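# Stamp each form with matching stamp, stand stamps on mats

## Task

For each form, find the stamp whose cap colour matches the form's coloured field and press it so one complete print lands inside that field. A self-inking stamp needs a firm, full downward press to leave a mark. A form is ruined by any ink outside its field, any ink from the other stamp, or a print that is smeared or doubled more than a small slip or twist; a ruined form does not spoil the other one. Afterwards stand each stamp upright with its entire foot resting on a mat. At the end, every clipboard must lie flat and face up, and every mat flat, on one of the four tops next to the arms, not overhanging any edge and not resting on anything else. Everything else must be left standing.

## Robot and tools

Robots: three identical i2rt Big YAM arms, arm1, arm2 and arm3. Each has six joints, a right hand (index, middle, ring fingers and a thumb, four independently motored hinges each) and a wrist camera. Room cameras are room_a and room_b. Base poses in the scene frame (m, quat wxyz); each foot faces its own +x: arm1 (+0.190, -1.133, +0.782) (+0.018, -0.004, -0.005, -1.000); arm2 (+0.160, +0.039, +0.921) (+0.132, -0.003, -0.001, -0.991); arm3 (-0.349, +1.099, +0.847) (+0.236, +0.006, +0.003, -0.972). Reach is about 1.06 m from the joint1 axis.

Frame: one scene frame, origin on the floor, +z up, metres. The hand point moves with the palm. Its axes: +z out along straight fingers, +x across the palm away from the thumb, +y out of the palm face (palm surface at y = -0.062). Fingertips sit about 0.12 to 0.14 m past the hand point when straight. A camera mast on the palm side (x +0.05 to +0.10, z -0.16 to -0.11, up to y +0.06) can collide with things. With joints 1, 5, 6 at 0 and hand level pointing forward, the palm faces up and the thumb is to the right; joint6 alone cannot make the palm face straight down.

Tool move: optional keys arm1, arm2, arm3 (each that arm's own part) and cameras. An arm that is omitted gets nothing new but may still be pushing toward old targets. Inside an arm's part:
- joints: absolute targets by name. joint1_rad -2.879 to 2.879 (yaw about foot, positive counter-clockwise from above); joint2_rad 0 to 3.141 (shoulder, 0 = upper arm back, positive lifts and swings forward); joint3_rad 0 to 3.019 (elbow, 0 folded); joint4_rad -1.692 to 1.57 (hand pitch, positive tips fingers up); joint5_rad -1.57 to 1.57 (sideways, positive to arm's right); joint6_rad -2.094 to 2.094 (roll, positive clockwise seen from behind). Hand keys hand_index_mcp … hand_thumb_ipl are each -1 to 1, a goal angle scaled between the hinge's two stops (toward -1 generally curls/closes; straight values: mcp +0.75, abd 0.00, pip +0.58, dip +0.70, thumb_cmc +0.71, thumb_axl +0.68, thumb_mcp +0.23, thumb_ipl +0.17). hand_current_limit -1 to 1 maps to 0..550 mA cap for all motors (starts +0.4); hand_speed -0.96 to 1 sets finger speed as (n+1)/2 of 8.5 rad/s (starts -0.6).
- target: absolute hand pose [x, y, z, qw, qx, qy, qz] in the scene frame, metres, same format as the printed hand line. The hand follows a straight line from its hand_target pose. When target is given, joints may only contain hand keys. speed: top path speed, 0.002 to 0.5 m/s (default 0.25), needs target; turning is capped at twice that in rad/s.
- min_time_s: 0.1 to 8 s, slowest allowed duration for that arm's joint motions; only with joints.
All hand paths in one action finish together. Paths ignore obstacles and other arms. The controller clips each step to 100 mm / 20 degrees from the measured pose; hands lag, wander, can overshoot speed near full stretch, and often stop a centimetre or more off. Paths run 0.5 to 10 s; an action is at most 15 s. Unknown keys make the call invalid; out-of-range values get it refused, and a refusal or stop cancels the rest of that reply's move, wait and finished_scene calls.
cameras: list from arm1_cam_wrist, arm2_cam_wrist, arm3_cam_wrist, room_a, room_b, all; [] for none. A move with no action returns full state, the scene number and all images.

Tool wait: seconds 0 to 10, optional cameras; robots keep their last commands.
Tool zoom_image: camera name and region [x0, y0, x1, y1] in pixels of that camera's newest image (672x504, origin top-left), at most 504 by 504.
Tool finished_scene: scene = current scene number; irreversible, later calls go to the next scene.

Results: the move line lists each arm sent a motion with done or its worst status (e.g. time_out). joint_status / hand_status: off_target (rested away, may still push), time_out (joint given a nearby target and keeps pushing; on_its_own lists them, held at = target), not_followed (a safety check withheld it; pose unreachable or joint command not followed), limit_stop_at_motor_heat. Arms listed as as last shown were not commanded. hand is the current pose, hand_target the pose of the held joint targets. Joint velocities in rad/s; within noise means still. Joint torques are raw drive outputs (joints 3 and 4 wrap at ±28 N m). hand_state gives one word per finger motor: moving, goal, blocked (pressing), overload (shut down). <motor>_current_ma is signed: positive pushes toward -1. hand_goal_<motor> shows written goals. Pictures line gives image order; images may lag the state slightly.

Cautions: do not drop or fling objects or knock anything off the work area or floor. Avoid hard contact between arms, including one hand gripping another's fingers; the clearance check can be late. Arms don't stop on contact and keep pushing; to relieve, command the reported position. Sustained pushing, holding loads or stretched poses heat motors; at 100 °C the arm drops for 30-60 s (watch MOTOR HOT). A finger motor at 495 mA or more for 5 s shuts down for 10 s. Hand commands sent during an arm stop are lost; resend. Something may occasionally nudge loose objects.

Each tool is called after "Call:" as name([rows], argument=value, ...), one row to a line, values as JSON.

## Session

Call:
move(cameras=["all"])

Scene clock: 0.00 s.
Joint torques (N m): no reading
Heat: arm1: hottest joint5_rad 25 °C; arm2: hottest joint1_rad 28 °C; arm3: hottest joint3_rad 27 °C.
Joint velocities: within noise
arm1.joint_positions: joint1_rad=-0.342 joint2_rad=+0.647 joint3_rad=+1.436 joint4_rad=-1.366 joint5_rad=+0.030 joint6_rad=+1.135 hand_index_mcp=+0.753 hand_index_abd=+0.000 hand_index_pip=+0.577 hand_index_dip=+0.696 hand_middle_mcp=+0.753 hand_middle_abd=+0.000 hand_middle_pip=+0.577 hand_middle_dip=+0.696 hand_ring_mcp=+0.753 hand_ring_abd=+0.000 hand_ring_pip=+0.577 hand_ring_dip=+0.696 hand_thumb_cmc=+0.714 hand_thumb_axl=+0.677 hand_thumb_mcp=+0.226 hand_thumb_ipl=+0.168 hand_current_limit=+0.400 hand_speed=-0.600
arm1.joint_status: not commanded
arm1.hand_state: goal,goal,goal,goal,goal,goal,goal,goal,goal,goal,goal,goal,goal,goal,goal,goal
arm1.index_mcp_current_ma: 0
arm1.index_abd_current_ma: 0
arm1.index_pip_current_ma: 0
arm1.index_dip_current_ma: 0
arm1.middle_mcp_current_ma: 0
arm1.middle_abd_current_ma: 0
arm1.middle_pip_current_ma: 0
arm1.middle_dip_current_ma: 0
arm1.ring_mcp_current_ma: 0
arm1.ring_abd_current_ma: 0
arm1.ring_pip_current_ma: 0
arm1.ring_dip_current_ma: 0
arm1.thumb_cmc_current_ma: 0
arm1.thumb_axl_current_ma: 0
arm1.thumb_mcp_current_ma: 0
arm1.thumb_ipl_current_ma: 0
arm1.hand_goal_index_mcp: 0.754
arm1.hand_goal_index_abd: 0.000
arm1.hand_goal_index_pip: 0.576
arm1.hand_goal_index_dip: 0.696
arm1.hand_goal_middle_mcp: 0.754
arm1.hand_goal_middle_abd: 0.000
arm1.hand_goal_middle_pip: 0.576
arm1.hand_goal_middle_dip: 0.696
arm1.hand_goal_ring_mcp: 0.754
arm1.hand_goal_ring_abd: 0.000
arm1.hand_goal_ring_pip: 0.576
arm1.hand_goal_ring_dip: 0.696
arm1.hand_goal_thumb_cmc: 0.714
arm1.hand_goal_thumb_axl: 0.678
arm1.hand_goal_thumb_mcp: 0.226
arm1.hand_goal_thumb_ipl: 0.168
arm1.hand: x=-0.0093 y=-0.9657 z=+1.3453 quat_wxyz=(+0.444, +0.047, -0.877, -0.180) (m; scene frame)
arm1.hand_target: x=-0.0066 y=-0.9664 z=+1.3575 quat_wxyz=(+0.455, +0.046, -0.870, -0.185) (m; scene frame)
arm1.hand_status: not commanded
arm2.joint_positions: joint1_rad=+0.716 joint2_rad=+0.642 joint3_rad=+1.453 joint4_rad=-1.214 joint5_rad=-0.095 joint6_rad=+1.077 hand_index_mcp=+0.753 hand_index_abd=+0.000 hand_index_pip=+0.577 hand_index_dip=+0.696 hand_middle_mcp=+0.753 hand_middle_abd=+0.000 hand_middle_pip=+0.577 hand_middle_dip=+0.696 hand_ring_mcp=+0.753 hand_ring_abd=+0.000 hand_ring_pip=+0.577 hand_ring_dip=+0.696 hand_thumb_cmc=+0.714 hand_thumb_axl=+0.677 hand_thumb_mcp=+0.226 hand_thumb_ipl=+0.168 hand_current_limit=+0.400 hand_speed=-0.600
arm2.joint_status: not commanded
arm2.hand_state: goal,goal,goal,goal,goal,goal,goal,goal,goal,goal,goal,goal,goal,goal,goal,goal
arm2.index_mcp_current_ma: 0
arm2.index_abd_current_ma: 0
arm2.index_pip_current_ma: 0
arm2.index_dip_current_ma: 0
arm2.middle_mcp_current_ma: 0
arm2.middle_abd_current_ma: 0
arm2.middle_pip_current_ma: 0
arm2.middle_dip_current_ma: 0
arm2.ring_mcp_current_ma: 0
arm2.ring_abd_current_ma: 0
arm2.ring_pip_current_ma: 0
arm2.ring_dip_current_ma: 0
arm2.thumb_cmc_current_ma: 0
arm2.thumb_axl_current_ma: 0
arm2.thumb_mcp_current_ma: 0
arm2.thumb_ipl_current_ma: 0
arm2.hand_goal_index_mcp: 0.754
arm2.hand_goal_index_abd: 0.000
arm2.hand_goal_index_pip: 0.576
arm2.hand_goal_index_dip: 0.696
arm2.hand_goal_middle_mcp: 0.754
arm2.hand_goal_middle_abd: 0.000
arm2.hand_goal_middle_pip: 0.576
arm2.hand_goal_middle_dip: 0.696
arm2.hand_goal_ring_mcp: 0.754
arm2.hand_goal_ring_abd: 0.000
arm2.hand_goal_ring_pip: 0.576
arm2.hand_goal_ring_dip: 0.696
arm2.hand_goal_thumb_cmc: 0.714
arm2.hand_goal_thumb_axl: 0.678
arm2.hand_goal_thumb_mcp: 0.226
arm2.hand_goal_thumb_ipl: 0.168
arm2.hand: x=-0.0406 y=-0.1414 z=+1.5305 quat_wxyz=(+0.527, +0.580, -0.597, +0.170) (m; scene frame)
arm2.hand_target: x=-0.0383 y=-0.1379 z=+1.5446 quat_wxyz=(+0.540, +0.574, -0.590, +0.173) (m; scene frame)
arm2.hand_status: not commanded
arm3.joint_positions: joint1_rad=+0.428 joint2_rad=+0.641 joint3_rad=+1.403 joint4_rad=-1.412 joint5_rad=+0.010 joint6_rad=+1.149 hand_index_mcp=+0.753 hand_index_abd=+0.000 hand_index_pip=+0.577 hand_index_dip=+0.696 hand_middle_mcp=+0.753 hand_middle_abd=+0.000 hand_middle_pip=+0.577 hand_middle_dip=+0.696 hand_ring_mcp=+0.753 hand_ring_abd=+0.000 hand_ring_pip=+0.577 hand_ring_dip=+0.696 hand_thumb_cmc=+0.714 hand_thumb_axl=+0.677 hand_thumb_mcp=+0.226 hand_thumb_ipl=+0.168 hand_current_limit=+0.400 hand_speed=-0.600
arm3.joint_status: not commanded
arm3.hand_state: goal,goal,goal,goal,goal,goal,goal,goal,goal,goal,goal,goal,goal,goal,goal,goal
arm3.index_mcp_current_ma: 0
arm3.index_abd_current_ma: 0
arm3.index_pip_current_ma: 0
arm3.index_dip_current_ma: 0
arm3.middle_mcp_current_ma: 0
arm3.middle_abd_current_ma: 0
arm3.middle_pip_current_ma: 0
arm3.middle_dip_current_ma: 0
arm3.ring_mcp_current_ma: 0
arm3.ring_abd_current_ma: 0
arm3.ring_pip_current_ma: 0
arm3.ring_dip_current_ma: 0
arm3.thumb_cmc_current_ma: 0
arm3.thumb_axl_current_ma: 0
arm3.thumb_mcp_current_ma: 0
arm3.thumb_ipl_current_ma: 0
arm3.hand_goal_index_mcp: 0.754
arm3.hand_goal_index_abd: 0.000
arm3.hand_goal_index_pip: 0.576
arm3.hand_goal_index_dip: 0.696
arm3.hand_goal_middle_mcp: 0.754
arm3.hand_goal_middle_abd: 0.000
arm3.hand_goal_middle_pip: 0.576
arm3.hand_goal_middle_dip: 0.696
arm3.hand_goal_ring_mcp: 0.754
arm3.hand_goal_ring_abd: 0.000
arm3.hand_goal_ring_pip: 0.576
arm3.hand_goal_ring_dip: 0.696
arm3.hand_goal_thumb_cmc: 0.714
arm3.hand_goal_thumb_axl: 0.678
arm3.hand_goal_thumb_mcp: 0.226
arm3.hand_goal_thumb_ipl: 0.168
arm3.hand: x=-0.5731 y=+0.9611 z=+1.3811 quat_wxyz=(+0.427, +0.551, -0.710, +0.102) (m; scene frame)
arm3.hand_target: x=-0.5719 y=+0.9627 z=+1.3946 quat_wxyz=(+0.441, +0.547, -0.704, +0.105) (m; scene frame)
arm3.hand_status: not commanded
pictures: arm1_cam_wrist, arm2_cam_wrist, arm3_cam_wrist, room_a, room_b

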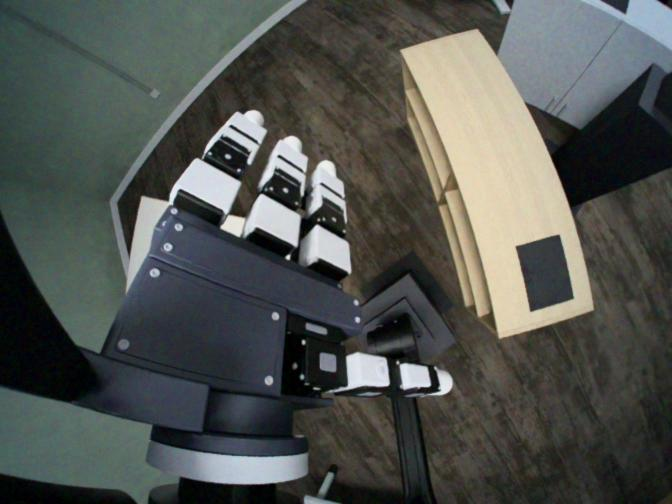

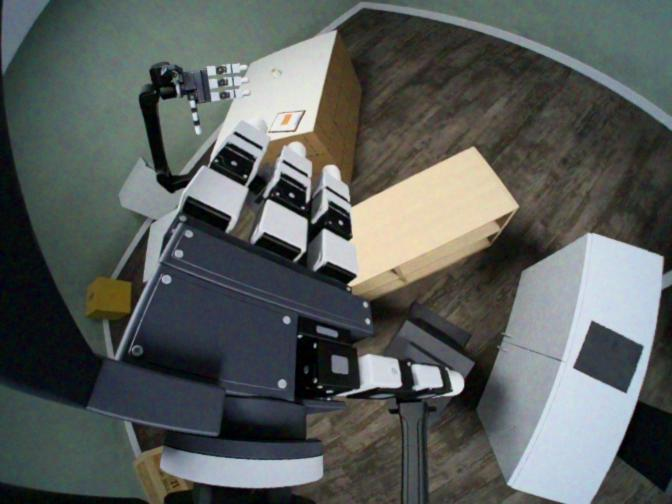

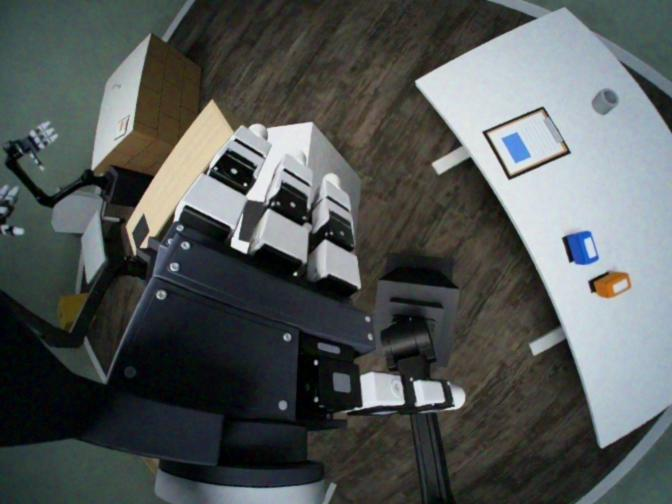

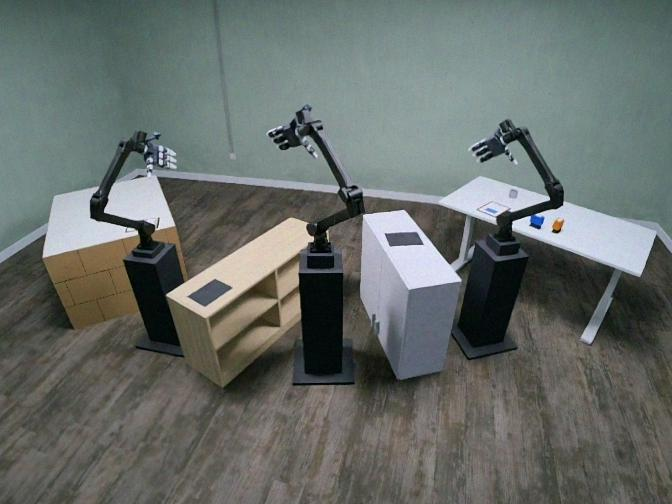

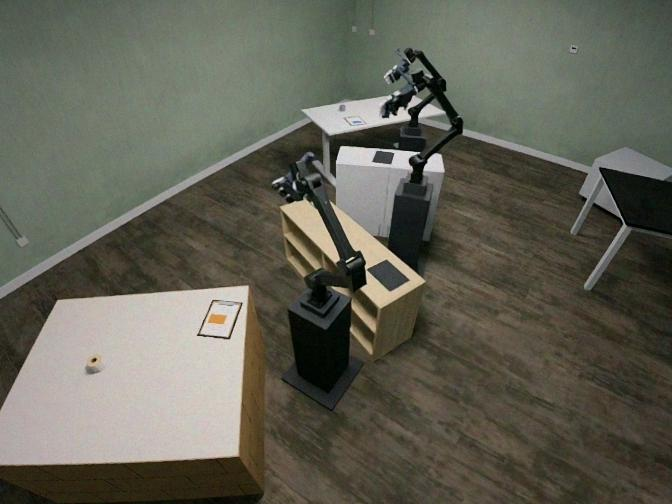

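Call:
zoom_image(camera="arm3_cam_wrist", region=[480, 60, 672, 320])

Call:
zoom_image(camera="room_b", region=[0, 260, 300, 504])

Call:
zoom_image(camera="room_a", region=[440, 160, 672, 300])

Scaled by 1.938 from the camera's 672x504 image, which has a finer 960x720 frame.

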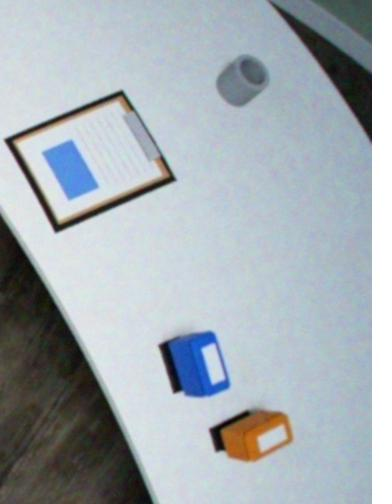

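Scaled by 1.680 from the camera's 672x504 image, which has a finer 960x720 frame.

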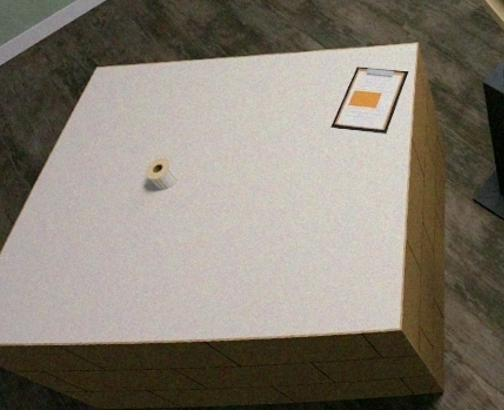

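Scaled by 2.172 from the camera's 672x504 image, which has a finer 960x720 frame.

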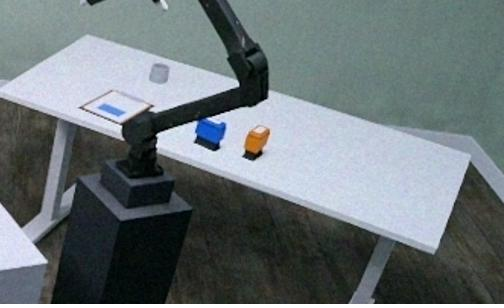

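Call:
move(arm3={"joints": {"joint1_rad": -0.9}, "min_time_s": 2.5}, cameras=["arm3_cam_wrist", "room_a"])

Scene clock: 116.07 s.
Joint torques (N m): arm1=[1.03 2.67 10.04 2.65 0 -0.11] | arm2=[0.38 -0.09 10.56 2.47 -0.07 -0.02] | arm3=[0.79 1.14 9.06 1.72 0.04 -0.16]
Heat: arm1: hottest joint3_rad 34 °C; arm2: hottest joint3_rad 33 °C; arm3: hottest joint3_rad 34 °C.
move: arm3 done
Joint velocities: within noise
arm1, arm2: as last shown
arm1.joint_positions: joint1_rad=-0.342 joint2_rad=+0.647 joint3_rad=+1.436 joint4_rad=-1.366 joint5_rad=+0.030 joint6_rad=+1.135 hand_index_mcp=+0.754 hand_index_abd=+0.000 hand_index_pip=+0.577 hand_index_dip=+0.696 hand_middle_mcp=+0.754 hand_middle_abd=+0.000 hand_middle_pip=+0.577 hand_middle_dip=+0.696 hand_ring_mcp=+0.754 hand_ring_abd=+0.000 hand_ring_pip=+0.577 hand_ring_dip=+0.696 hand_thumb_cmc=+0.714 hand_thumb_axl=+0.677 hand_thumb_mcp=+0.226 hand_thumb_ipl=+0.168 hand_current_limit=+0.400 hand_speed=-0.600
arm1.index_mcp_current_ma: 1
arm1.index_pip_current_ma: 2
arm1.middle_mcp_current_ma: 1
arm1.middle_pip_current_ma: 2
arm1.ring_mcp_current_ma: 1
arm1.ring_abd_current_ma: 1
arm1.ring_pip_current_ma: 2
arm1.thumb_cmc_current_ma: 1
arm1.thumb_axl_current_ma: -3
arm1.thumb_mcp_current_ma: -1
arm1.thumb_ipl_current_ma: -1
arm2.joint_positions: joint1_rad=+0.716 joint2_rad=+0.642 joint3_rad=+1.453 joint4_rad=-1.214 joint5_rad=-0.095 joint6_rad=+1.077 hand_index_mcp=+0.755 hand_index_abd=+0.001 hand_index_pip=+0.577 hand_index_dip=+0.696 hand_middle_mcp=+0.755 hand_middle_abd=+0.001 hand_middle_pip=+0.577 hand_middle_dip=+0.696 hand_ring_mcp=+0.755 hand_ring_abd=+0.001 hand_ring_pip=+0.577 hand_ring_dip=+0.696 hand_thumb_cmc=+0.715 hand_thumb_axl=+0.677 hand_thumb_mcp=+0.226 hand_thumb_ipl=+0.168 hand_current_limit=+0.400 hand_speed=-0.600
arm2.index_mcp_current_ma: 1
arm2.index_pip_current_ma: 1
arm2.middle_mcp_current_ma: 1
arm2.middle_pip_current_ma: 1
arm2.ring_mcp_current_ma: 1
arm2.ring_abd_current_ma: 1
arm2.ring_pip_current_ma: 1
arm2.thumb_cmc_current_ma: 1
arm2.thumb_axl_current_ma: -1
arm3.joint_positions: joint1_rad=-0.890 joint2_rad=+0.641 joint3_rad=+1.403 joint4_rad=-1.412 joint5_rad=+0.010 joint6_rad=+1.149 hand_index_mcp=+0.754 hand_index_abd=+0.000 hand_index_pip=+0.577 hand_index_dip=+0.696 hand_middle_mcp=+0.755 hand_middle_abd=+0.000 hand_middle_pip=+0.577 hand_middle_dip=+0.696 hand_ring_mcp=+0.755 hand_ring_abd=+0.000 hand_ring_pip=+0.577 hand_ring_dip=+0.696 hand_thumb_cmc=+0.714 hand_thumb_axl=+0.677 hand_thumb_mcp=+0.225 hand_thumb_ipl=+0.168 hand_current_limit=+0.400 hand_speed=-0.600
arm3.joint_status: all done
arm3.hand_state: goal,goal,goal,goal,goal,goal,goal,goal,goal,goal,goal,goal,goal,goal,goal,goal
arm3.index_mcp_current_ma: 0
arm3.index_abd_current_ma: 0
arm3.index_pip_current_ma: 0
arm3.index_dip_current_ma: 0
arm3.middle_mcp_current_ma: 0
arm3.middle_abd_current_ma: 0
arm3.middle_pip_current_ma: 0
arm3.middle_dip_current_ma: 0
arm3.ring_mcp_current_ma: 0
arm3.ring_abd_current_ma: 0
arm3.ring_pip_current_ma: 0
arm3.ring_dip_current_ma: 0
arm3.thumb_cmc_current_ma: 0
arm3.thumb_axl_current_ma: 0
arm3.thumb_mcp_current_ma: 0
arm3.thumb_ipl_current_ma: 0
arm3.hand_goal_index_mcp: 0.754
arm3.hand_goal_index_abd: 0.000
arm3.hand_goal_index_pip: 0.576
arm3.hand_goal_index_dip: 0.696
arm3.hand_goal_middle_mcp: 0.754
arm3.hand_goal_middle_abd: 0.000
arm3.hand_goal_middle_pip: 0.576
arm3.hand_goal_middle_dip: 0.696
arm3.hand_goal_ring_mcp: 0.754
arm3.hand_goal_ring_abd: 0.000
arm3.hand_goal_ring_pip: 0.576
arm3.hand_goal_ring_dip: 0.696
arm3.hand_goal_thumb_cmc: 0.714
arm3.hand_goal_thumb_axl: 0.678
arm3.hand_goal_thumb_mcp: 0.226
arm3.hand_goal_thumb_ipl: 0.168
arm3.hand: x=-0.5387 y=+1.2728 z=+1.3840 quat_wxyz=(+0.400, +0.004, -0.897, -0.188) (m; scene frame)
arm3.hand_target: x=-0.5351 y=+1.2736 z=+1.3975 quat_wxyz=(+0.412, +0.000, -0.890, -0.196) (m; scene frame)
arm3.hand_status: not commanded
pictures: arm3_cam_wrist, room_a

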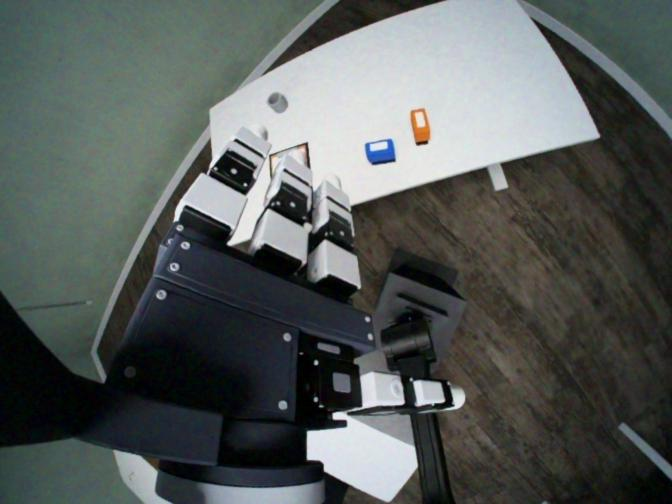

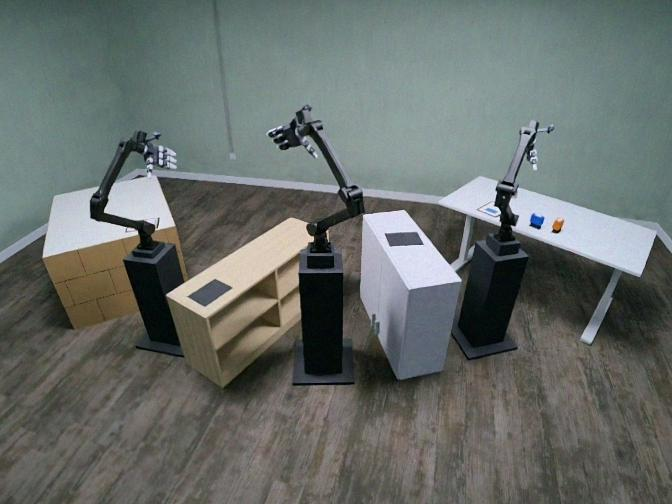

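Call:
zoom_image(camera="arm3_cam_wrist", region=[340, 80, 460, 190])

Call:
zoom_image(camera="room_a", region=[470, 170, 590, 260])

Scaled by 4.200 from the camera's 672x504 image, which has a finer 960x720 frame.

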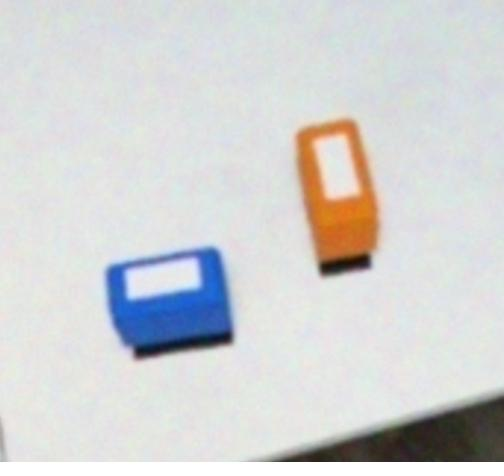

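Scaled by 4.200 from the camera's 672x504 image, which has a finer 960x720 frame.

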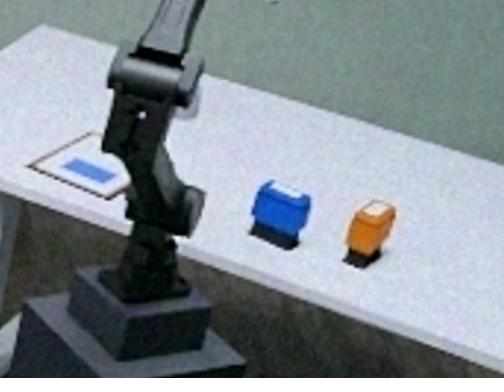

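Call:
move(arm3={"target": [-0.723, 1.459, 1.08, 0.685, -0.175, -0.685, -0.175], "speed": 0.25, "joints": {"hand_index_mcp": 0.274, "hand_index_pip": 0.431, "hand_index_dip": 0.333, "hand_thumb_cmc": -0.643, "hand_thumb_mcp": 0.0, "hand_thumb_ipl": 0.06}}, cameras=["arm3_cam_wrist", "room_a"])

Scene clock: 267.30 s.
Joint torques (N m): arm1=[1.03 2.67 10.03 2.65 0.01 -0.11] | arm2=[0.38 -0.03 10.56 2.47 -0.06 -0.01] | arm3=[1.03 -8.12 8.21 2.56 0.06 -0.16]
Heat: arm1: hottest joint3_rad 36 °C; arm2: hottest joint3_rad 35 °C; arm3: hottest joint3_rad 35 °C.
move: arm3 off_target
Joint velocities: within noise
arm1, arm2: as last shown
arm3.joint_positions: joint1_rad=-1.137 joint2_rad=+1.252 joint3_rad=+0.521 joint4_rad=+0.715 joint5_rad=-0.167 joint6_rad=+1.576 hand_index_mcp=+0.277 hand_index_abd=+0.002 hand_index_pip=+0.435 hand_index_dip=+0.337 hand_middle_mcp=+0.755 hand_middle_abd=+0.002 hand_middle_pip=+0.577 hand_middle_dip=+0.696 hand_ring_mcp=+0.755 hand_ring_abd=+0.002 hand_ring_pip=+0.577 hand_ring_dip=+0.696 hand_thumb_cmc=-0.622 hand_thumb_axl=+0.678 hand_thumb_mcp=+0.000 hand_thumb_ipl=+0.062 hand_current_limit=+0.400 hand_speed=-0.600
arm3.joint_status: hand_thumb_cmc off_target (ended at -0.622, target -0.643); the others done
arm3.hand_state: goal,goal,goal,goal,goal,goal,goal,goal,goal,goal,goal,goal,blocked,goal,goal,goal
arm3.index_mcp_current_ma: 1
arm3.index_abd_current_ma: 0
arm3.index_pip_current_ma: 1
arm3.index_dip_current_ma: 1
arm3.middle_mcp_current_ma: 0
arm3.middle_abd_current_ma: 1
arm3.middle_pip_current_ma: 0
arm3.middle_dip_current_ma: 0
arm3.ring_mcp_current_ma: 0
arm3.ring_abd_current_ma: 0
arm3.ring_pip_current_ma: 0
arm3.ring_dip_current_ma: 0
arm3.thumb_cmc_current_ma: 22
arm3.thumb_axl_current_ma: 0
arm3.thumb_mcp_current_ma: 0
arm3.thumb_ipl_current_ma: 1
arm3.hand_goal_index_mcp: 0.274
arm3.hand_goal_index_abd: 0.000
arm3.hand_goal_index_pip: 0.432
arm3.hand_goal_index_dip: 0.334
arm3.hand_goal_middle_mcp: 0.754
arm3.hand_goal_middle_abd: 0.000
arm3.hand_goal_middle_pip: 0.576
arm3.hand_goal_middle_dip: 0.696
arm3.hand_goal_ring_mcp: 0.754
arm3.hand_goal_ring_abd: 0.000
arm3.hand_goal_ring_pip: 0.576
arm3.hand_goal_ring_dip: 0.696
arm3.hand_goal_thumb_cmc: -0.642
arm3.hand_goal_thumb_axl: 0.678
arm3.hand_goal_thumb_mcp: 0.000
arm3.hand_goal_thumb_ipl: 0.060
arm3.hand: x=-0.7210 y=+1.4545 z=+1.0750 quat_wxyz=(+0.678, -0.173, -0.693, -0.172) (m; scene frame)
arm3.hand_target: x=-0.7229 y=+1.4589 z=+1.0800 quat_wxyz=(+0.685, -0.175, -0.685, -0.175) (m; scene frame)
arm3.hand_status: done (0.007 m and 1.3 deg from the pose sent, 0.401 m and 45.9 deg at the start)
pictures: arm3_cam_wrist, room_a

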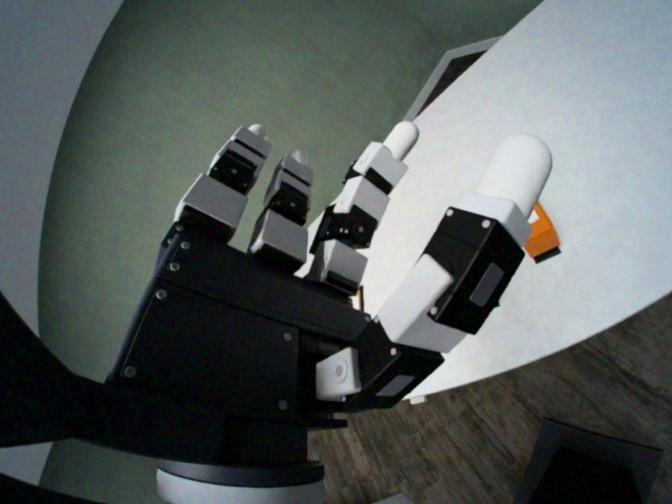

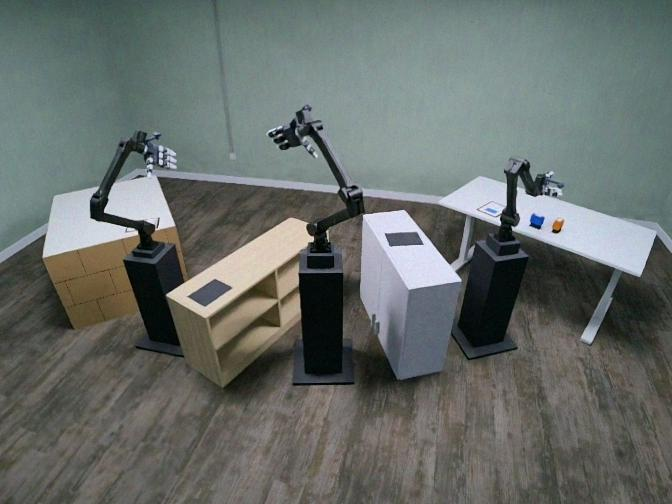

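Call:
move(arm3={"target": [-0.737, 1.495, 0.99, 0.685, -0.175, -0.685, -0.175], "speed": 0.2}, cameras=["arm3_cam_wrist", "room_a"])

Call:
zoom_image(camera="room_a", region=[470, 140, 610, 250])

Call:
zoom_image(camera="arm3_cam_wrist", region=[300, 100, 600, 400])

Scene clock: 286.63 s.
Joint torques (N m): arm1=[0.97 2.61 10.04 2.65 0 -0.11] | arm2=[0.38 -0.09 10.55 2.47 -0.07 -0.01] | arm3=[0.44 -11.75 7.27 2.58 -0.09 -0.17]
Heat: arm1: hottest joint3_rad 36 °C; arm2: hottest joint3_rad 35 °C; arm3: hottest joint3_rad 35 °C.
move: arm3 off_target
Joint velocities: within noise
arm1, arm2: as last shown
arm3.joint_positions: joint1_rad=-1.183 joint2_rad=+1.624 joint3_rad=+0.516 joint4_rad=+1.069 joint5_rad=-0.214 joint6_rad=+1.577 hand_index_mcp=+0.277 hand_index_abd=+0.002 hand_index_pip=+0.435 hand_index_dip=+0.337 hand_middle_mcp=+0.755 hand_middle_abd=+0.002 hand_middle_pip=+0.577 hand_middle_dip=+0.696 hand_ring_mcp=+0.755 hand_ring_abd=+0.002 hand_ring_pip=+0.577 hand_ring_dip=+0.696 hand_thumb_cmc=-0.622 hand_thumb_axl=+0.678 hand_thumb_mcp=+0.000 hand_thumb_ipl=+0.062 hand_current_limit=+0.400 hand_speed=-0.600
arm3.joint_status: not commanded
arm3.hand_state: goal,goal,goal,goal,goal,goal,goal,goal,goal,goal,goal,goal,blocked,goal,goal,goal
arm3.index_mcp_current_ma: 1
arm3.index_abd_current_ma: 0
arm3.index_pip_current_ma: 1
arm3.index_dip_current_ma: 1
arm3.middle_mcp_current_ma: 0
arm3.middle_abd_current_ma: 1
arm3.middle_pip_current_ma: 0
arm3.middle_dip_current_ma: 0
arm3.ring_mcp_current_ma: 0
arm3.ring_abd_current_ma: 0
arm3.ring_pip_current_ma: 0
arm3.ring_dip_current_ma: 0
arm3.thumb_cmc_current_ma: 22
arm3.thumb_axl_current_ma: 0
arm3.thumb_mcp_current_ma: 0
arm3.thumb_ipl_current_ma: 1
arm3.hand_goal_index_mcp: 0.274
arm3.hand_goal_index_abd: 0.000
arm3.hand_goal_index_pip: 0.432
arm3.hand_goal_index_dip: 0.334
arm3.hand_goal_middle_mcp: 0.754
arm3.hand_goal_middle_abd: 0.000
arm3.hand_goal_middle_pip: 0.576
arm3.hand_goal_middle_dip: 0.696
arm3.hand_goal_ring_mcp: 0.754
arm3.hand_goal_ring_abd: 0.000
arm3.hand_goal_ring_pip: 0.576
arm3.hand_goal_ring_dip: 0.696
arm3.hand_goal_thumb_cmc: -0.642
arm3.hand_goal_thumb_axl: 0.678
arm3.hand_goal_thumb_mcp: 0.000
arm3.hand_goal_thumb_ipl: 0.060
arm3.hand: x=-0.7318 y=+1.4847 z=+0.9760 quat_wxyz=(+0.671, -0.177, -0.700, -0.168) (m; scene frame)
arm3.hand_target: x=-0.7365 y=+1.4945 z=+0.9901 quat_wxyz=(+0.685, -0.175, -0.685, -0.175) (m; scene frame)
arm3.hand_status: off_target (0.018 m and 2.5 deg from the pose sent, 0.095 m and 1.3 deg at the start)
pictures: arm3_cam_wrist, room_a

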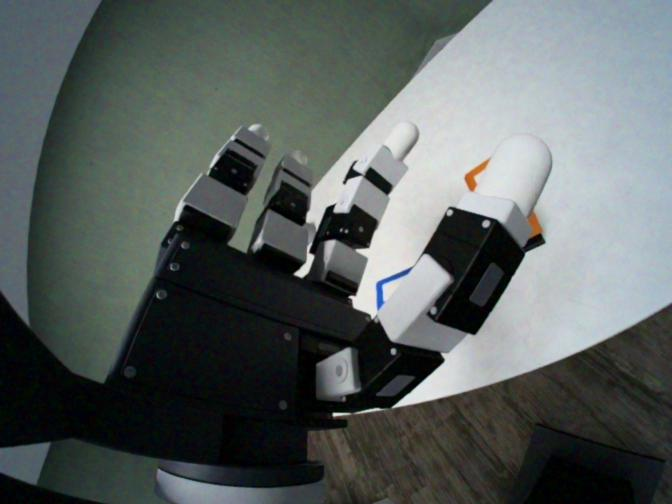

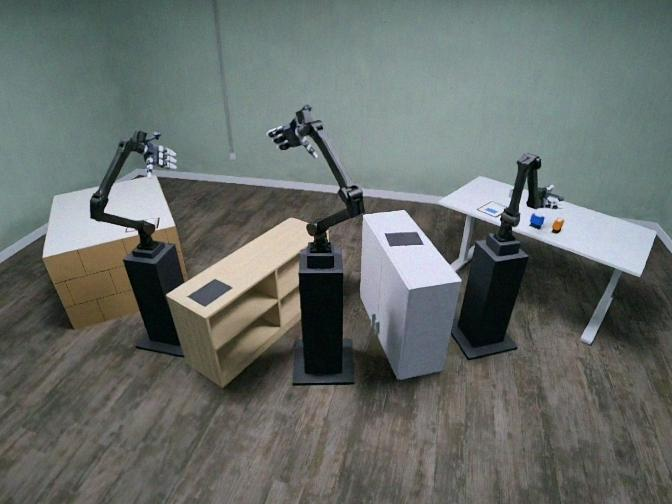

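Scaled by 3.600 from the camera's 672x504 image, which has a finer 960x720 frame.

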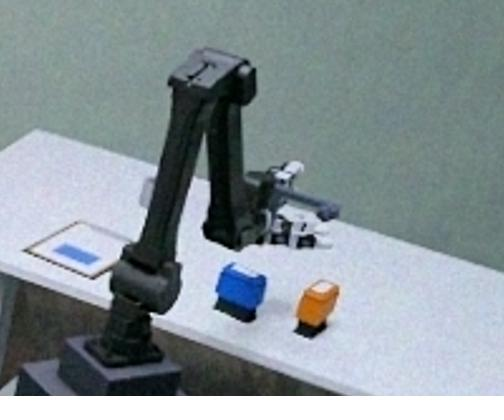

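Scaled by 1.680 from the camera's 672x504 image, which has a finer 960x720 frame.

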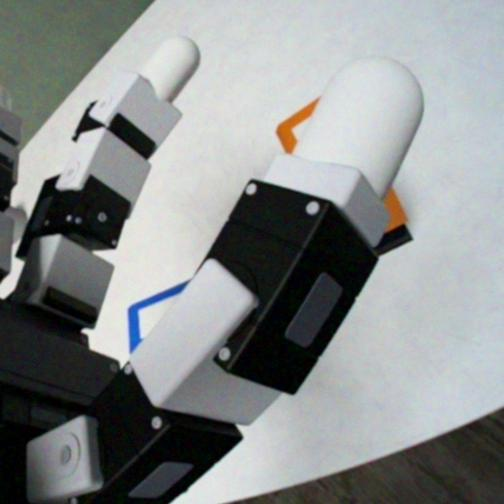

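Call:
move(arm3={"joints": {"hand_thumb_cmc": 0.714, "hand_thumb_mcp": 0.225, "hand_thumb_ipl": 0.168, "hand_index_mcp": 0.754, "hand_index_pip": 0.577, "hand_index_dip": 0.696}}, cameras=["arm3_cam_wrist"])

Call:
zoom_image(camera="arm3_cam_wrist", region=[230, 100, 430, 250])

Call:
zoom_image(camera="arm3_cam_wrist", region=[350, 250, 550, 400])

Scene clock: 324.83 s.
Joint torques (N m): arm1=[1.03 2.67 10.04 2.66 0 -0.11] | arm2=[0.38 -0.09 10.56 2.47 -0.07 -0.01] | arm3=[0.56 -11.63 7.25 2.55 -0.07 -0.07]
Heat: arm1: hottest joint3_rad 36 °C; arm2: hottest joint3_rad 35 °C; arm3: hottest joint3_rad 34 °C.
move: arm3 done
Joint velocities: within noise
arm1, arm2: as last shown
arm3.joint_positions: joint1_rad=-1.183 joint2_rad=+1.624 joint3_rad=+0.516 joint4_rad=+1.069 joint5_rad=-0.214 joint6_rad=+1.577 hand_index_mcp=+0.751 hand_index_abd=+0.002 hand_index_pip=+0.575 hand_index_dip=+0.694 hand_middle_mcp=+0.755 hand_middle_abd=+0.002 hand_middle_pip=+0.577 hand_middle_dip=+0.696 hand_ring_mcp=+0.755 hand_ring_abd=+0.002 hand_ring_pip=+0.577 hand_ring_dip=+0.696 hand_thumb_cmc=+0.711 hand_thumb_axl=+0.678 hand_thumb_mcp=+0.223 hand_thumb_ipl=+0.166 hand_current_limit=+0.400 hand_speed=-0.600
arm3.joint_status: all done
arm3.hand_state: goal,goal,goal,goal,goal,goal,goal,goal,goal,goal,goal,goal,goal,goal,goal,goal
arm3.index_mcp_current_ma: -1
arm3.index_abd_current_ma: 0
arm3.index_pip_current_ma: -1
arm3.index_dip_current_ma: -1
arm3.middle_mcp_current_ma: 0
arm3.middle_abd_current_ma: 1
arm3.middle_pip_current_ma: 0
arm3.middle_dip_current_ma: 0
arm3.ring_mcp_current_ma: 0
arm3.ring_abd_current_ma: 0
arm3.ring_pip_current_ma: 0
arm3.ring_dip_current_ma: 0
arm3.thumb_cmc_current_ma: -1
arm3.thumb_axl_current_ma: 0
arm3.thumb_mcp_current_ma: -1
arm3.thumb_ipl_current_ma: -1
arm3.hand_goal_index_mcp: 0.754
arm3.hand_goal_index_abd: 0.000
arm3.hand_goal_index_pip: 0.578
arm3.hand_goal_index_dip: 0.696
arm3.hand_goal_middle_mcp: 0.754
arm3.hand_goal_middle_abd: 0.000
arm3.hand_goal_middle_pip: 0.576
arm3.hand_goal_middle_dip: 0.696
arm3.hand_goal_ring_mcp: 0.754
arm3.hand_goal_ring_abd: 0.000
arm3.hand_goal_ring_pip: 0.576
arm3.hand_goal_ring_dip: 0.696
arm3.hand_goal_thumb_cmc: 0.714
arm3.hand_goal_thumb_axl: 0.678
arm3.hand_goal_thumb_mcp: 0.226
arm3.hand_goal_thumb_ipl: 0.168
arm3.hand: x=-0.7319 y=+1.4846 z=+0.9760 quat_wxyz=(+0.671, -0.177, -0.700, -0.168) (m; scene frame)
arm3.hand_target: x=-0.7365 y=+1.4945 z=+0.9900 quat_wxyz=(+0.685, -0.175, -0.685, -0.175) (m; scene frame)
arm3.hand_status: not commanded
pictures: arm3_cam_wrist

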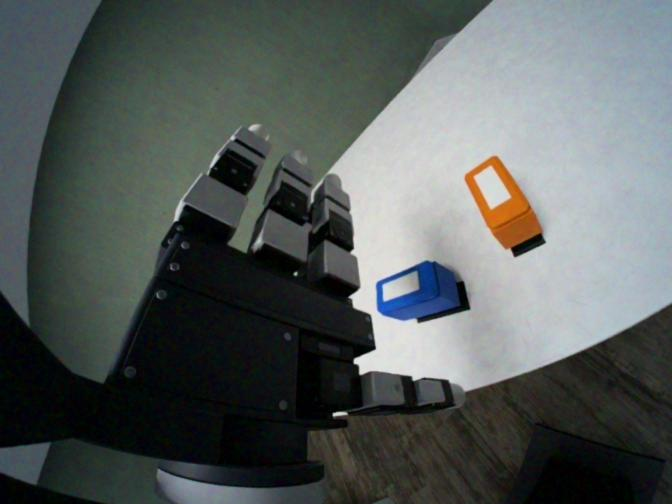

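Scaled by 2.520 from the camera's 672x504 image, which has a finer 960x720 frame.

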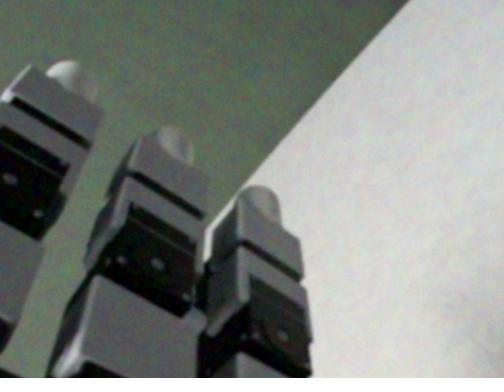

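Scaled by 2.520 from the camera's 672x504 image, which has a finer 960x720 frame.

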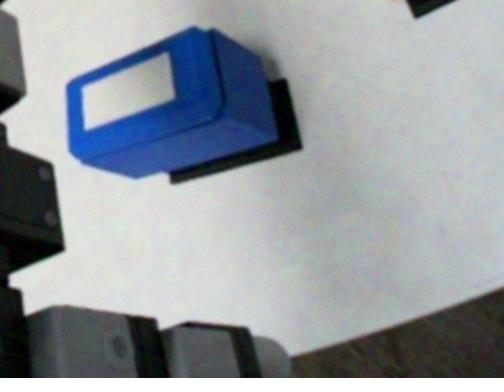

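Call:
move(arm3={"target": [-0.814, 1.391, 1.034, 0.680, -0.234, -0.651, -0.244], "speed": 0.2, "joints": {"hand_index_mcp": 0.342, "hand_index_pip": 0.139, "hand_index_dip": 0.333}}, cameras=["arm3_cam_wrist", "room_a"])

Call:
zoom_image(camera="room_a", region=[470, 140, 610, 250])

Call:
zoom_image(camera="arm3_cam_wrist", region=[300, 100, 600, 400])

Scene clock: 405.47 s.
Joint torques (N m): arm1=[1.03 2.61 10.04 2.65 0 -0.11] | arm2=[0.38 -0.03 10.56 2.47 -0.07 -0.02] | arm3=[1.73 -13.92 8.8 1.4 0.07 -0.31]
Heat: arm1: hottest joint3_rad 37 °C; arm2: hottest joint3_rad 35 °C; arm3: hottest joint3_rad 34 °C.
move: arm3 off_target
Joint velocities: within noise
arm1, arm2: as last shown
arm3.joint_positions: joint1_rad=-0.774 joint2_rad=+1.599 joint3_rad=+0.621 joint4_rad=+0.988 joint5_rad=+0.392 joint6_rad=+1.574 hand_index_mcp=+0.344 hand_index_abd=+0.002 hand_index_pip=+0.143 hand_index_dip=+0.336 hand_middle_mcp=+0.754 hand_middle_abd=+0.002 hand_middle_pip=+0.577 hand_middle_dip=+0.696 hand_ring_mcp=+0.754 hand_ring_abd=+0.002 hand_ring_pip=+0.577 hand_ring_dip=+0.696 hand_thumb_cmc=+0.712 hand_thumb_axl=+0.678 hand_thumb_mcp=+0.224 hand_thumb_ipl=+0.166 hand_current_limit=+0.400 hand_speed=-0.600
arm3.joint_status: all done
arm3.hand_state: goal,goal,goal,goal,goal,goal,goal,goal,goal,goal,goal,goal,goal,goal,goal,goal
arm3.index_mcp_current_ma: 1
arm3.index_abd_current_ma: 0
arm3.index_pip_current_ma: 1
arm3.index_dip_current_ma: 1
arm3.middle_mcp_current_ma: 0
arm3.middle_abd_current_ma: 1
arm3.middle_pip_current_ma: 0
arm3.middle_dip_current_ma: 0
arm3.ring_mcp_current_ma: 0
arm3.ring_abd_current_ma: 0
arm3.ring_pip_current_ma: 0
arm3.ring_dip_current_ma: 0
arm3.thumb_cmc_current_ma: -1
arm3.thumb_axl_current_ma: 0
arm3.thumb_mcp_current_ma: -1
arm3.thumb_ipl_current_ma: -1
arm3.hand_goal_index_mcp: 0.342
arm3.hand_goal_index_abd: 0.000
arm3.hand_goal_index_pip: 0.140
arm3.hand_goal_index_dip: 0.334
arm3.hand_goal_middle_mcp: 0.754
arm3.hand_goal_middle_abd: 0.000
arm3.hand_goal_middle_pip: 0.576
arm3.hand_goal_middle_dip: 0.696
arm3.hand_goal_ring_mcp: 0.754
arm3.hand_goal_ring_abd: 0.000
arm3.hand_goal_ring_pip: 0.576
arm3.hand_goal_ring_dip: 0.696
arm3.hand_goal_thumb_cmc: 0.714
arm3.hand_goal_thumb_axl: 0.678
arm3.hand_goal_thumb_mcp: 0.226
arm3.hand_goal_thumb_ipl: 0.168
arm3.hand: x=-0.8017 y=+1.3880 z=+1.0141 quat_wxyz=(+0.667, -0.236, -0.664, -0.242) (m; scene frame)
arm3.hand_target: x=-0.8132 y=+1.3906 z=+1.0343 quat_wxyz=(+0.680, -0.234, -0.651, -0.244) (m; scene frame)
arm3.hand_status: off_target (0.024 m and 2.2 deg from the pose sent, 0.137 m and 12.3 deg at the start)
pictures: arm3_cam_wrist, room_a

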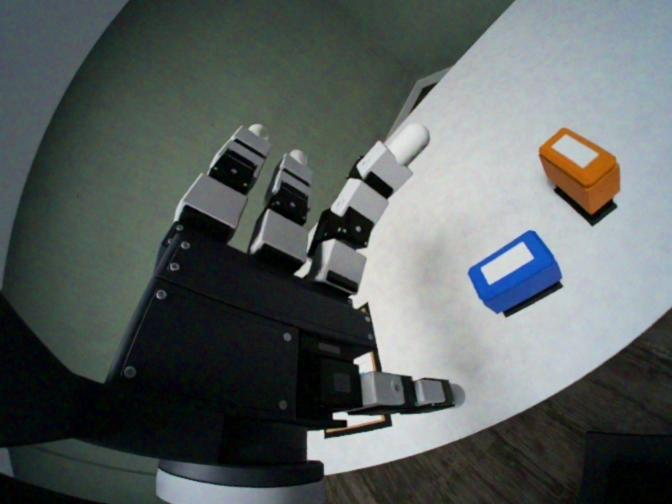

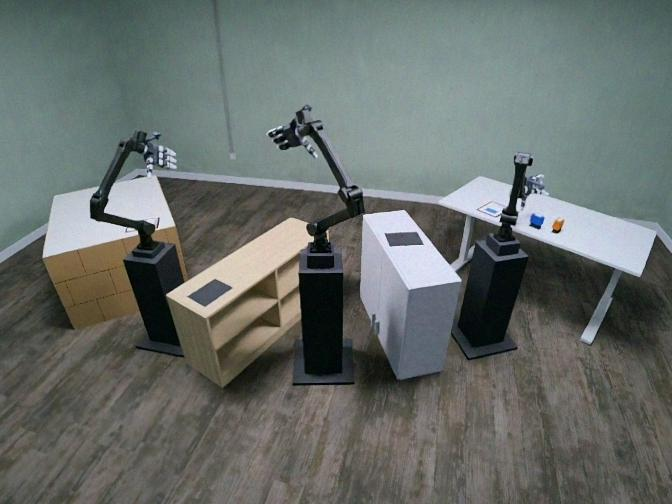

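Scaled by 3.600 from the camera's 672x504 image, which has a finer 960x720 frame.

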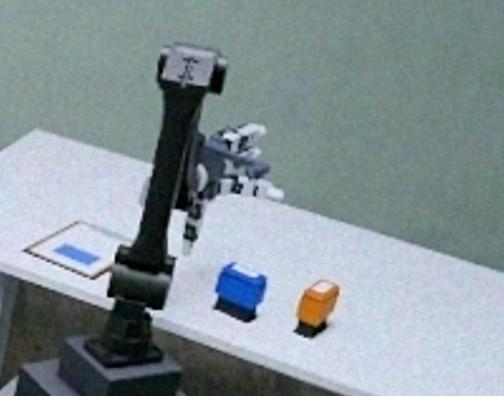

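Scaled by 1.680 from the camera's 672x504 image, which has a finer 960x720 frame.

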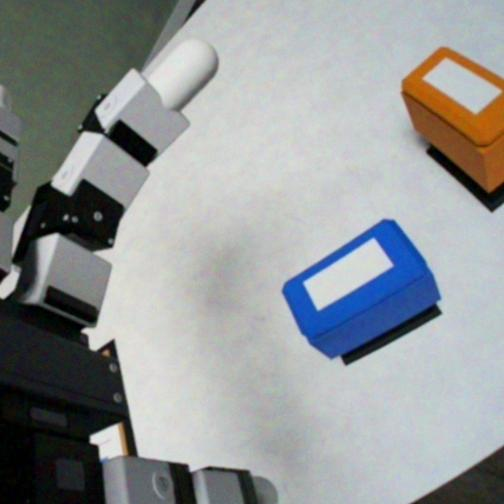

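Call:
move(arm3={"joints": {"hand_thumb_cmc": -0.75, "hand_thumb_mcp": 0.0, "hand_thumb_ipl": 0.06, "hand_middle_mcp": 0.342, "hand_middle_pip": 0.139, "hand_middle_dip": 0.333}}, cameras=[])

Call:
move(arm3={"target": [-0.850, 1.375, 0.92, 0.680, -0.230, -0.654, -0.239], "speed": 0.15}, cameras=["arm3_cam_wrist", "room_a"])

Call:
zoom_image(camera="room_a", region=[470, 140, 610, 250])

Call:
zoom_image(camera="arm3_cam_wrist", region=[300, 100, 600, 400])

Scene clock: 444.07 s.
Joint torques (N m): arm1=[1.03 2.61 10.03 2.66 0.01 -0.11] | arm2=[0.38 -0.09 10.56 2.45 -0.07 -0.02] | arm3=[1.44 -13.8 8.77 1.37 0.05 -0.41]
Heat: arm1: hottest joint3_rad 37 °C; arm2: hottest joint3_rad 35 °C; arm3: hottest joint3_rad 35 °C.
move: arm3 off_target
Joint velocities: within noise
arm1, arm2: as last shown
arm3.joint_positions: joint1_rad=-0.774 joint2_rad=+1.599 joint3_rad=+0.621 joint4_rad=+0.988 joint5_rad=+0.393 joint6_rad=+1.574 hand_index_mcp=+0.344 hand_index_abd=+0.002 hand_index_pip=+0.143 hand_index_dip=+0.336 hand_middle_mcp=+0.344 hand_middle_abd=+0.002 hand_middle_pip=+0.143 hand_middle_dip=+0.336 hand_ring_mcp=+0.754 hand_ring_abd=+0.002 hand_ring_pip=+0.577 hand_ring_dip=+0.696 hand_thumb_cmc=-0.728 hand_thumb_axl=+0.678 hand_thumb_mcp=+0.002 hand_thumb_ipl=+0.062 hand_current_limit=+0.400 hand_speed=-0.600
arm3.joint_status: hand_thumb_cmc off_target (ended at -0.728, target -0.750); the others done
arm3.hand_state: goal,goal,goal,goal,goal,goal,goal,goal,goal,goal,goal,goal,blocked,goal,goal,goal
arm3.index_mcp_current_ma: 1
arm3.index_abd_current_ma: 0
arm3.index_pip_current_ma: 1
arm3.index_dip_current_ma: 1
arm3.middle_mcp_current_ma: 1
arm3.middle_abd_current_ma: 1
arm3.middle_pip_current_ma: 1
arm3.middle_dip_current_ma: 1
arm3.ring_mcp_current_ma: 0
arm3.ring_abd_current_ma: 0
arm3.ring_pip_current_ma: 0
arm3.ring_dip_current_ma: 0
arm3.thumb_cmc_current_ma: 26
arm3.thumb_axl_current_ma: 0
arm3.thumb_mcp_current_ma: 1
arm3.thumb_ipl_current_ma: 1
arm3.hand_goal_index_mcp: 0.342
arm3.hand_goal_index_abd: 0.000
arm3.hand_goal_index_pip: 0.140
arm3.hand_goal_index_dip: 0.334
arm3.hand_goal_middle_mcp: 0.342
arm3.hand_goal_middle_abd: 0.000
arm3.hand_goal_middle_pip: 0.140
arm3.hand_goal_middle_dip: 0.334
arm3.hand_goal_ring_mcp: 0.754
arm3.hand_goal_ring_abd: 0.000
arm3.hand_goal_ring_pip: 0.576
arm3.hand_goal_ring_dip: 0.696
arm3.hand_goal_thumb_cmc: -0.750
arm3.hand_goal_thumb_axl: 0.678
arm3.hand_goal_thumb_mcp: 0.000
arm3.hand_goal_thumb_ipl: 0.060
arm3.hand: x=-0.8015 y=+1.3881 z=+1.0141 quat_wxyz=(+0.667, -0.237, -0.664, -0.242) (m; scene frame)
arm3.hand_target: x=-0.8132 y=+1.3906 z=+1.0343 quat_wxyz=(+0.680, -0.234, -0.651, -0.244) (m; scene frame)
arm3.hand_status: not commanded
pictures: none
No camera images: "cameras" was empty.

Scene clock: 445.70 s.
Joint torques (N m): arm1=[0.97 2.67 10.06 2.65 0.01 -0.11] | arm2=[0.38 -0.03 10.56 2.47 -0.06 -0.01] | arm3=[1.96 -15.15 5.94 2.33 0.06 -0.41]
Heat: arm1: hottest joint3_rad 37 °C; arm2: hottest joint3_rad 35 °C; arm3: hottest joint3_rad 34 °C.
move: arm3 off_target
Joint velocities: within noise
arm1, arm2: as last shown
arm3.joint_positions: joint1_rad=-0.721 joint2_rad=+1.970 joint3_rad=+0.702 joint4_rad=+1.273 joint5_rad=+0.438 joint6_rad=+1.574 hand_index_mcp=+0.344 hand_index_abd=+0.002 hand_index_pip=+0.143 hand_index_dip=+0.336 hand_middle_mcp=+0.344 hand_middle_abd=+0.002 hand_middle_pip=+0.143 hand_middle_dip=+0.336 hand_ring_mcp=+0.754 hand_ring_abd=+0.002 hand_ring_pip=+0.577 hand_ring_dip=+0.696 hand_thumb_cmc=-0.728 hand_thumb_axl=+0.678 hand_thumb_mcp=+0.002 hand_thumb_ipl=+0.062 hand_current_limit=+0.400 hand_speed=-0.600
arm3.joint_status: not commanded
arm3.hand_state: goal,goal,goal,goal,goal,goal,goal,goal,goal,goal,goal,goal,blocked,goal,goal,goal
arm3.index_mcp_current_ma: 1
arm3.index_abd_current_ma: 0
arm3.index_pip_current_ma: 1
arm3.index_dip_current_ma: 1
arm3.middle_mcp_current_ma: 1
arm3.middle_abd_current_ma: 1
arm3.middle_pip_current_ma: 1
arm3.middle_dip_current_ma: 1
arm3.ring_mcp_current_ma: 0
arm3.ring_abd_current_ma: 0
arm3.ring_pip_current_ma: 0
arm3.ring_dip_current_ma: 0
arm3.thumb_cmc_current_ma: 25
arm3.thumb_axl_current_ma: 0
arm3.thumb_mcp_current_ma: 1
arm3.thumb_ipl_current_ma: 1
arm3.hand_goal_index_mcp: 0.342
arm3.hand_goal_index_abd: 0.000
arm3.hand_goal_index_pip: 0.140
arm3.hand_goal_index_dip: 0.334
arm3.hand_goal_middle_mcp: 0.342
arm3.hand_goal_middle_abd: 0.000
arm3.hand_goal_middle_pip: 0.140
arm3.hand_goal_middle_dip: 0.334
arm3.hand_goal_ring_mcp: 0.754
arm3.hand_goal_ring_abd: 0.000
arm3.hand_goal_ring_pip: 0.576
arm3.hand_goal_ring_dip: 0.696
arm3.hand_goal_thumb_cmc: -0.750
arm3.hand_goal_thumb_axl: 0.678
arm3.hand_goal_thumb_mcp: 0.000
arm3.hand_goal_thumb_ipl: 0.060
arm3.hand: x=-0.8381 y=+1.3761 z=+0.9109 quat_wxyz=(+0.666, -0.234, -0.667, -0.239) (m; scene frame)
arm3.hand_target: x=-0.8495 y=+1.3748 z=+0.9201 quat_wxyz=(+0.680, -0.230, -0.654, -0.239) (m; scene frame)
arm3.hand_status: off_target (0.015 m and 2.2 deg from the pose sent, 0.107 m and 2.1 deg at the start)
pictures: arm3_cam_wrist, room_a

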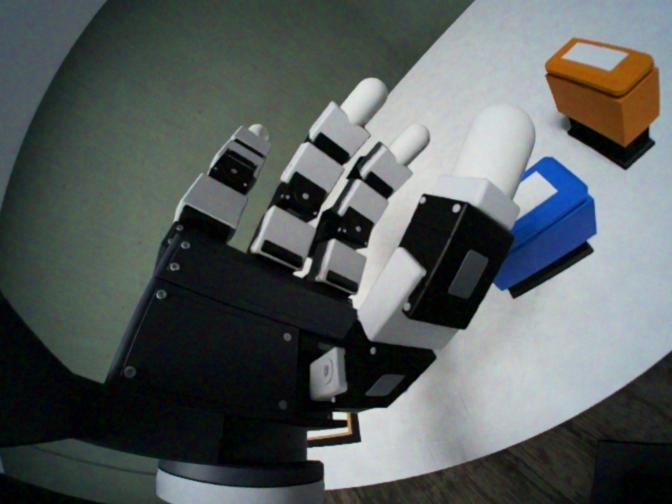

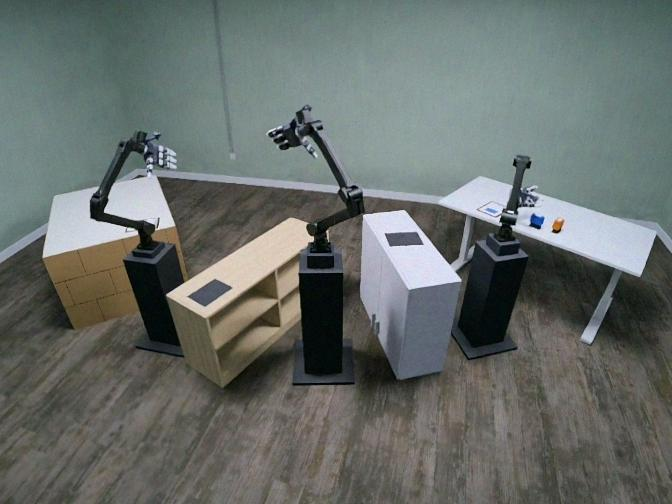

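Scaled by 3.600 from the camera's 672x504 image, which has a finer 960x720 frame.

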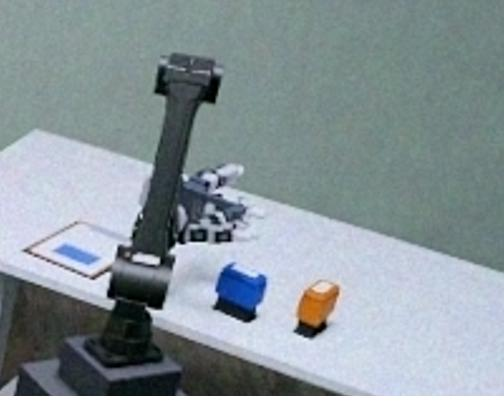

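Scaled by 1.680 from the camera's 672x504 image, which has a finer 960x720 frame.

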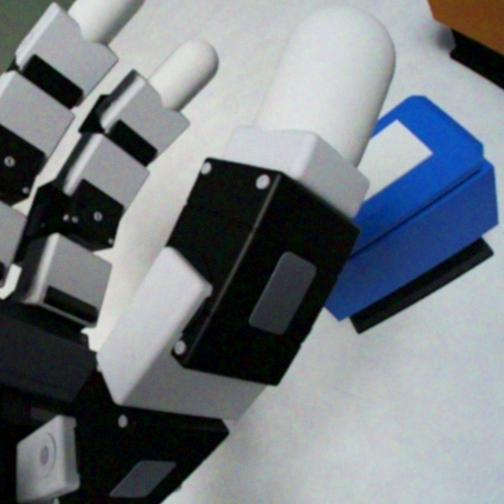

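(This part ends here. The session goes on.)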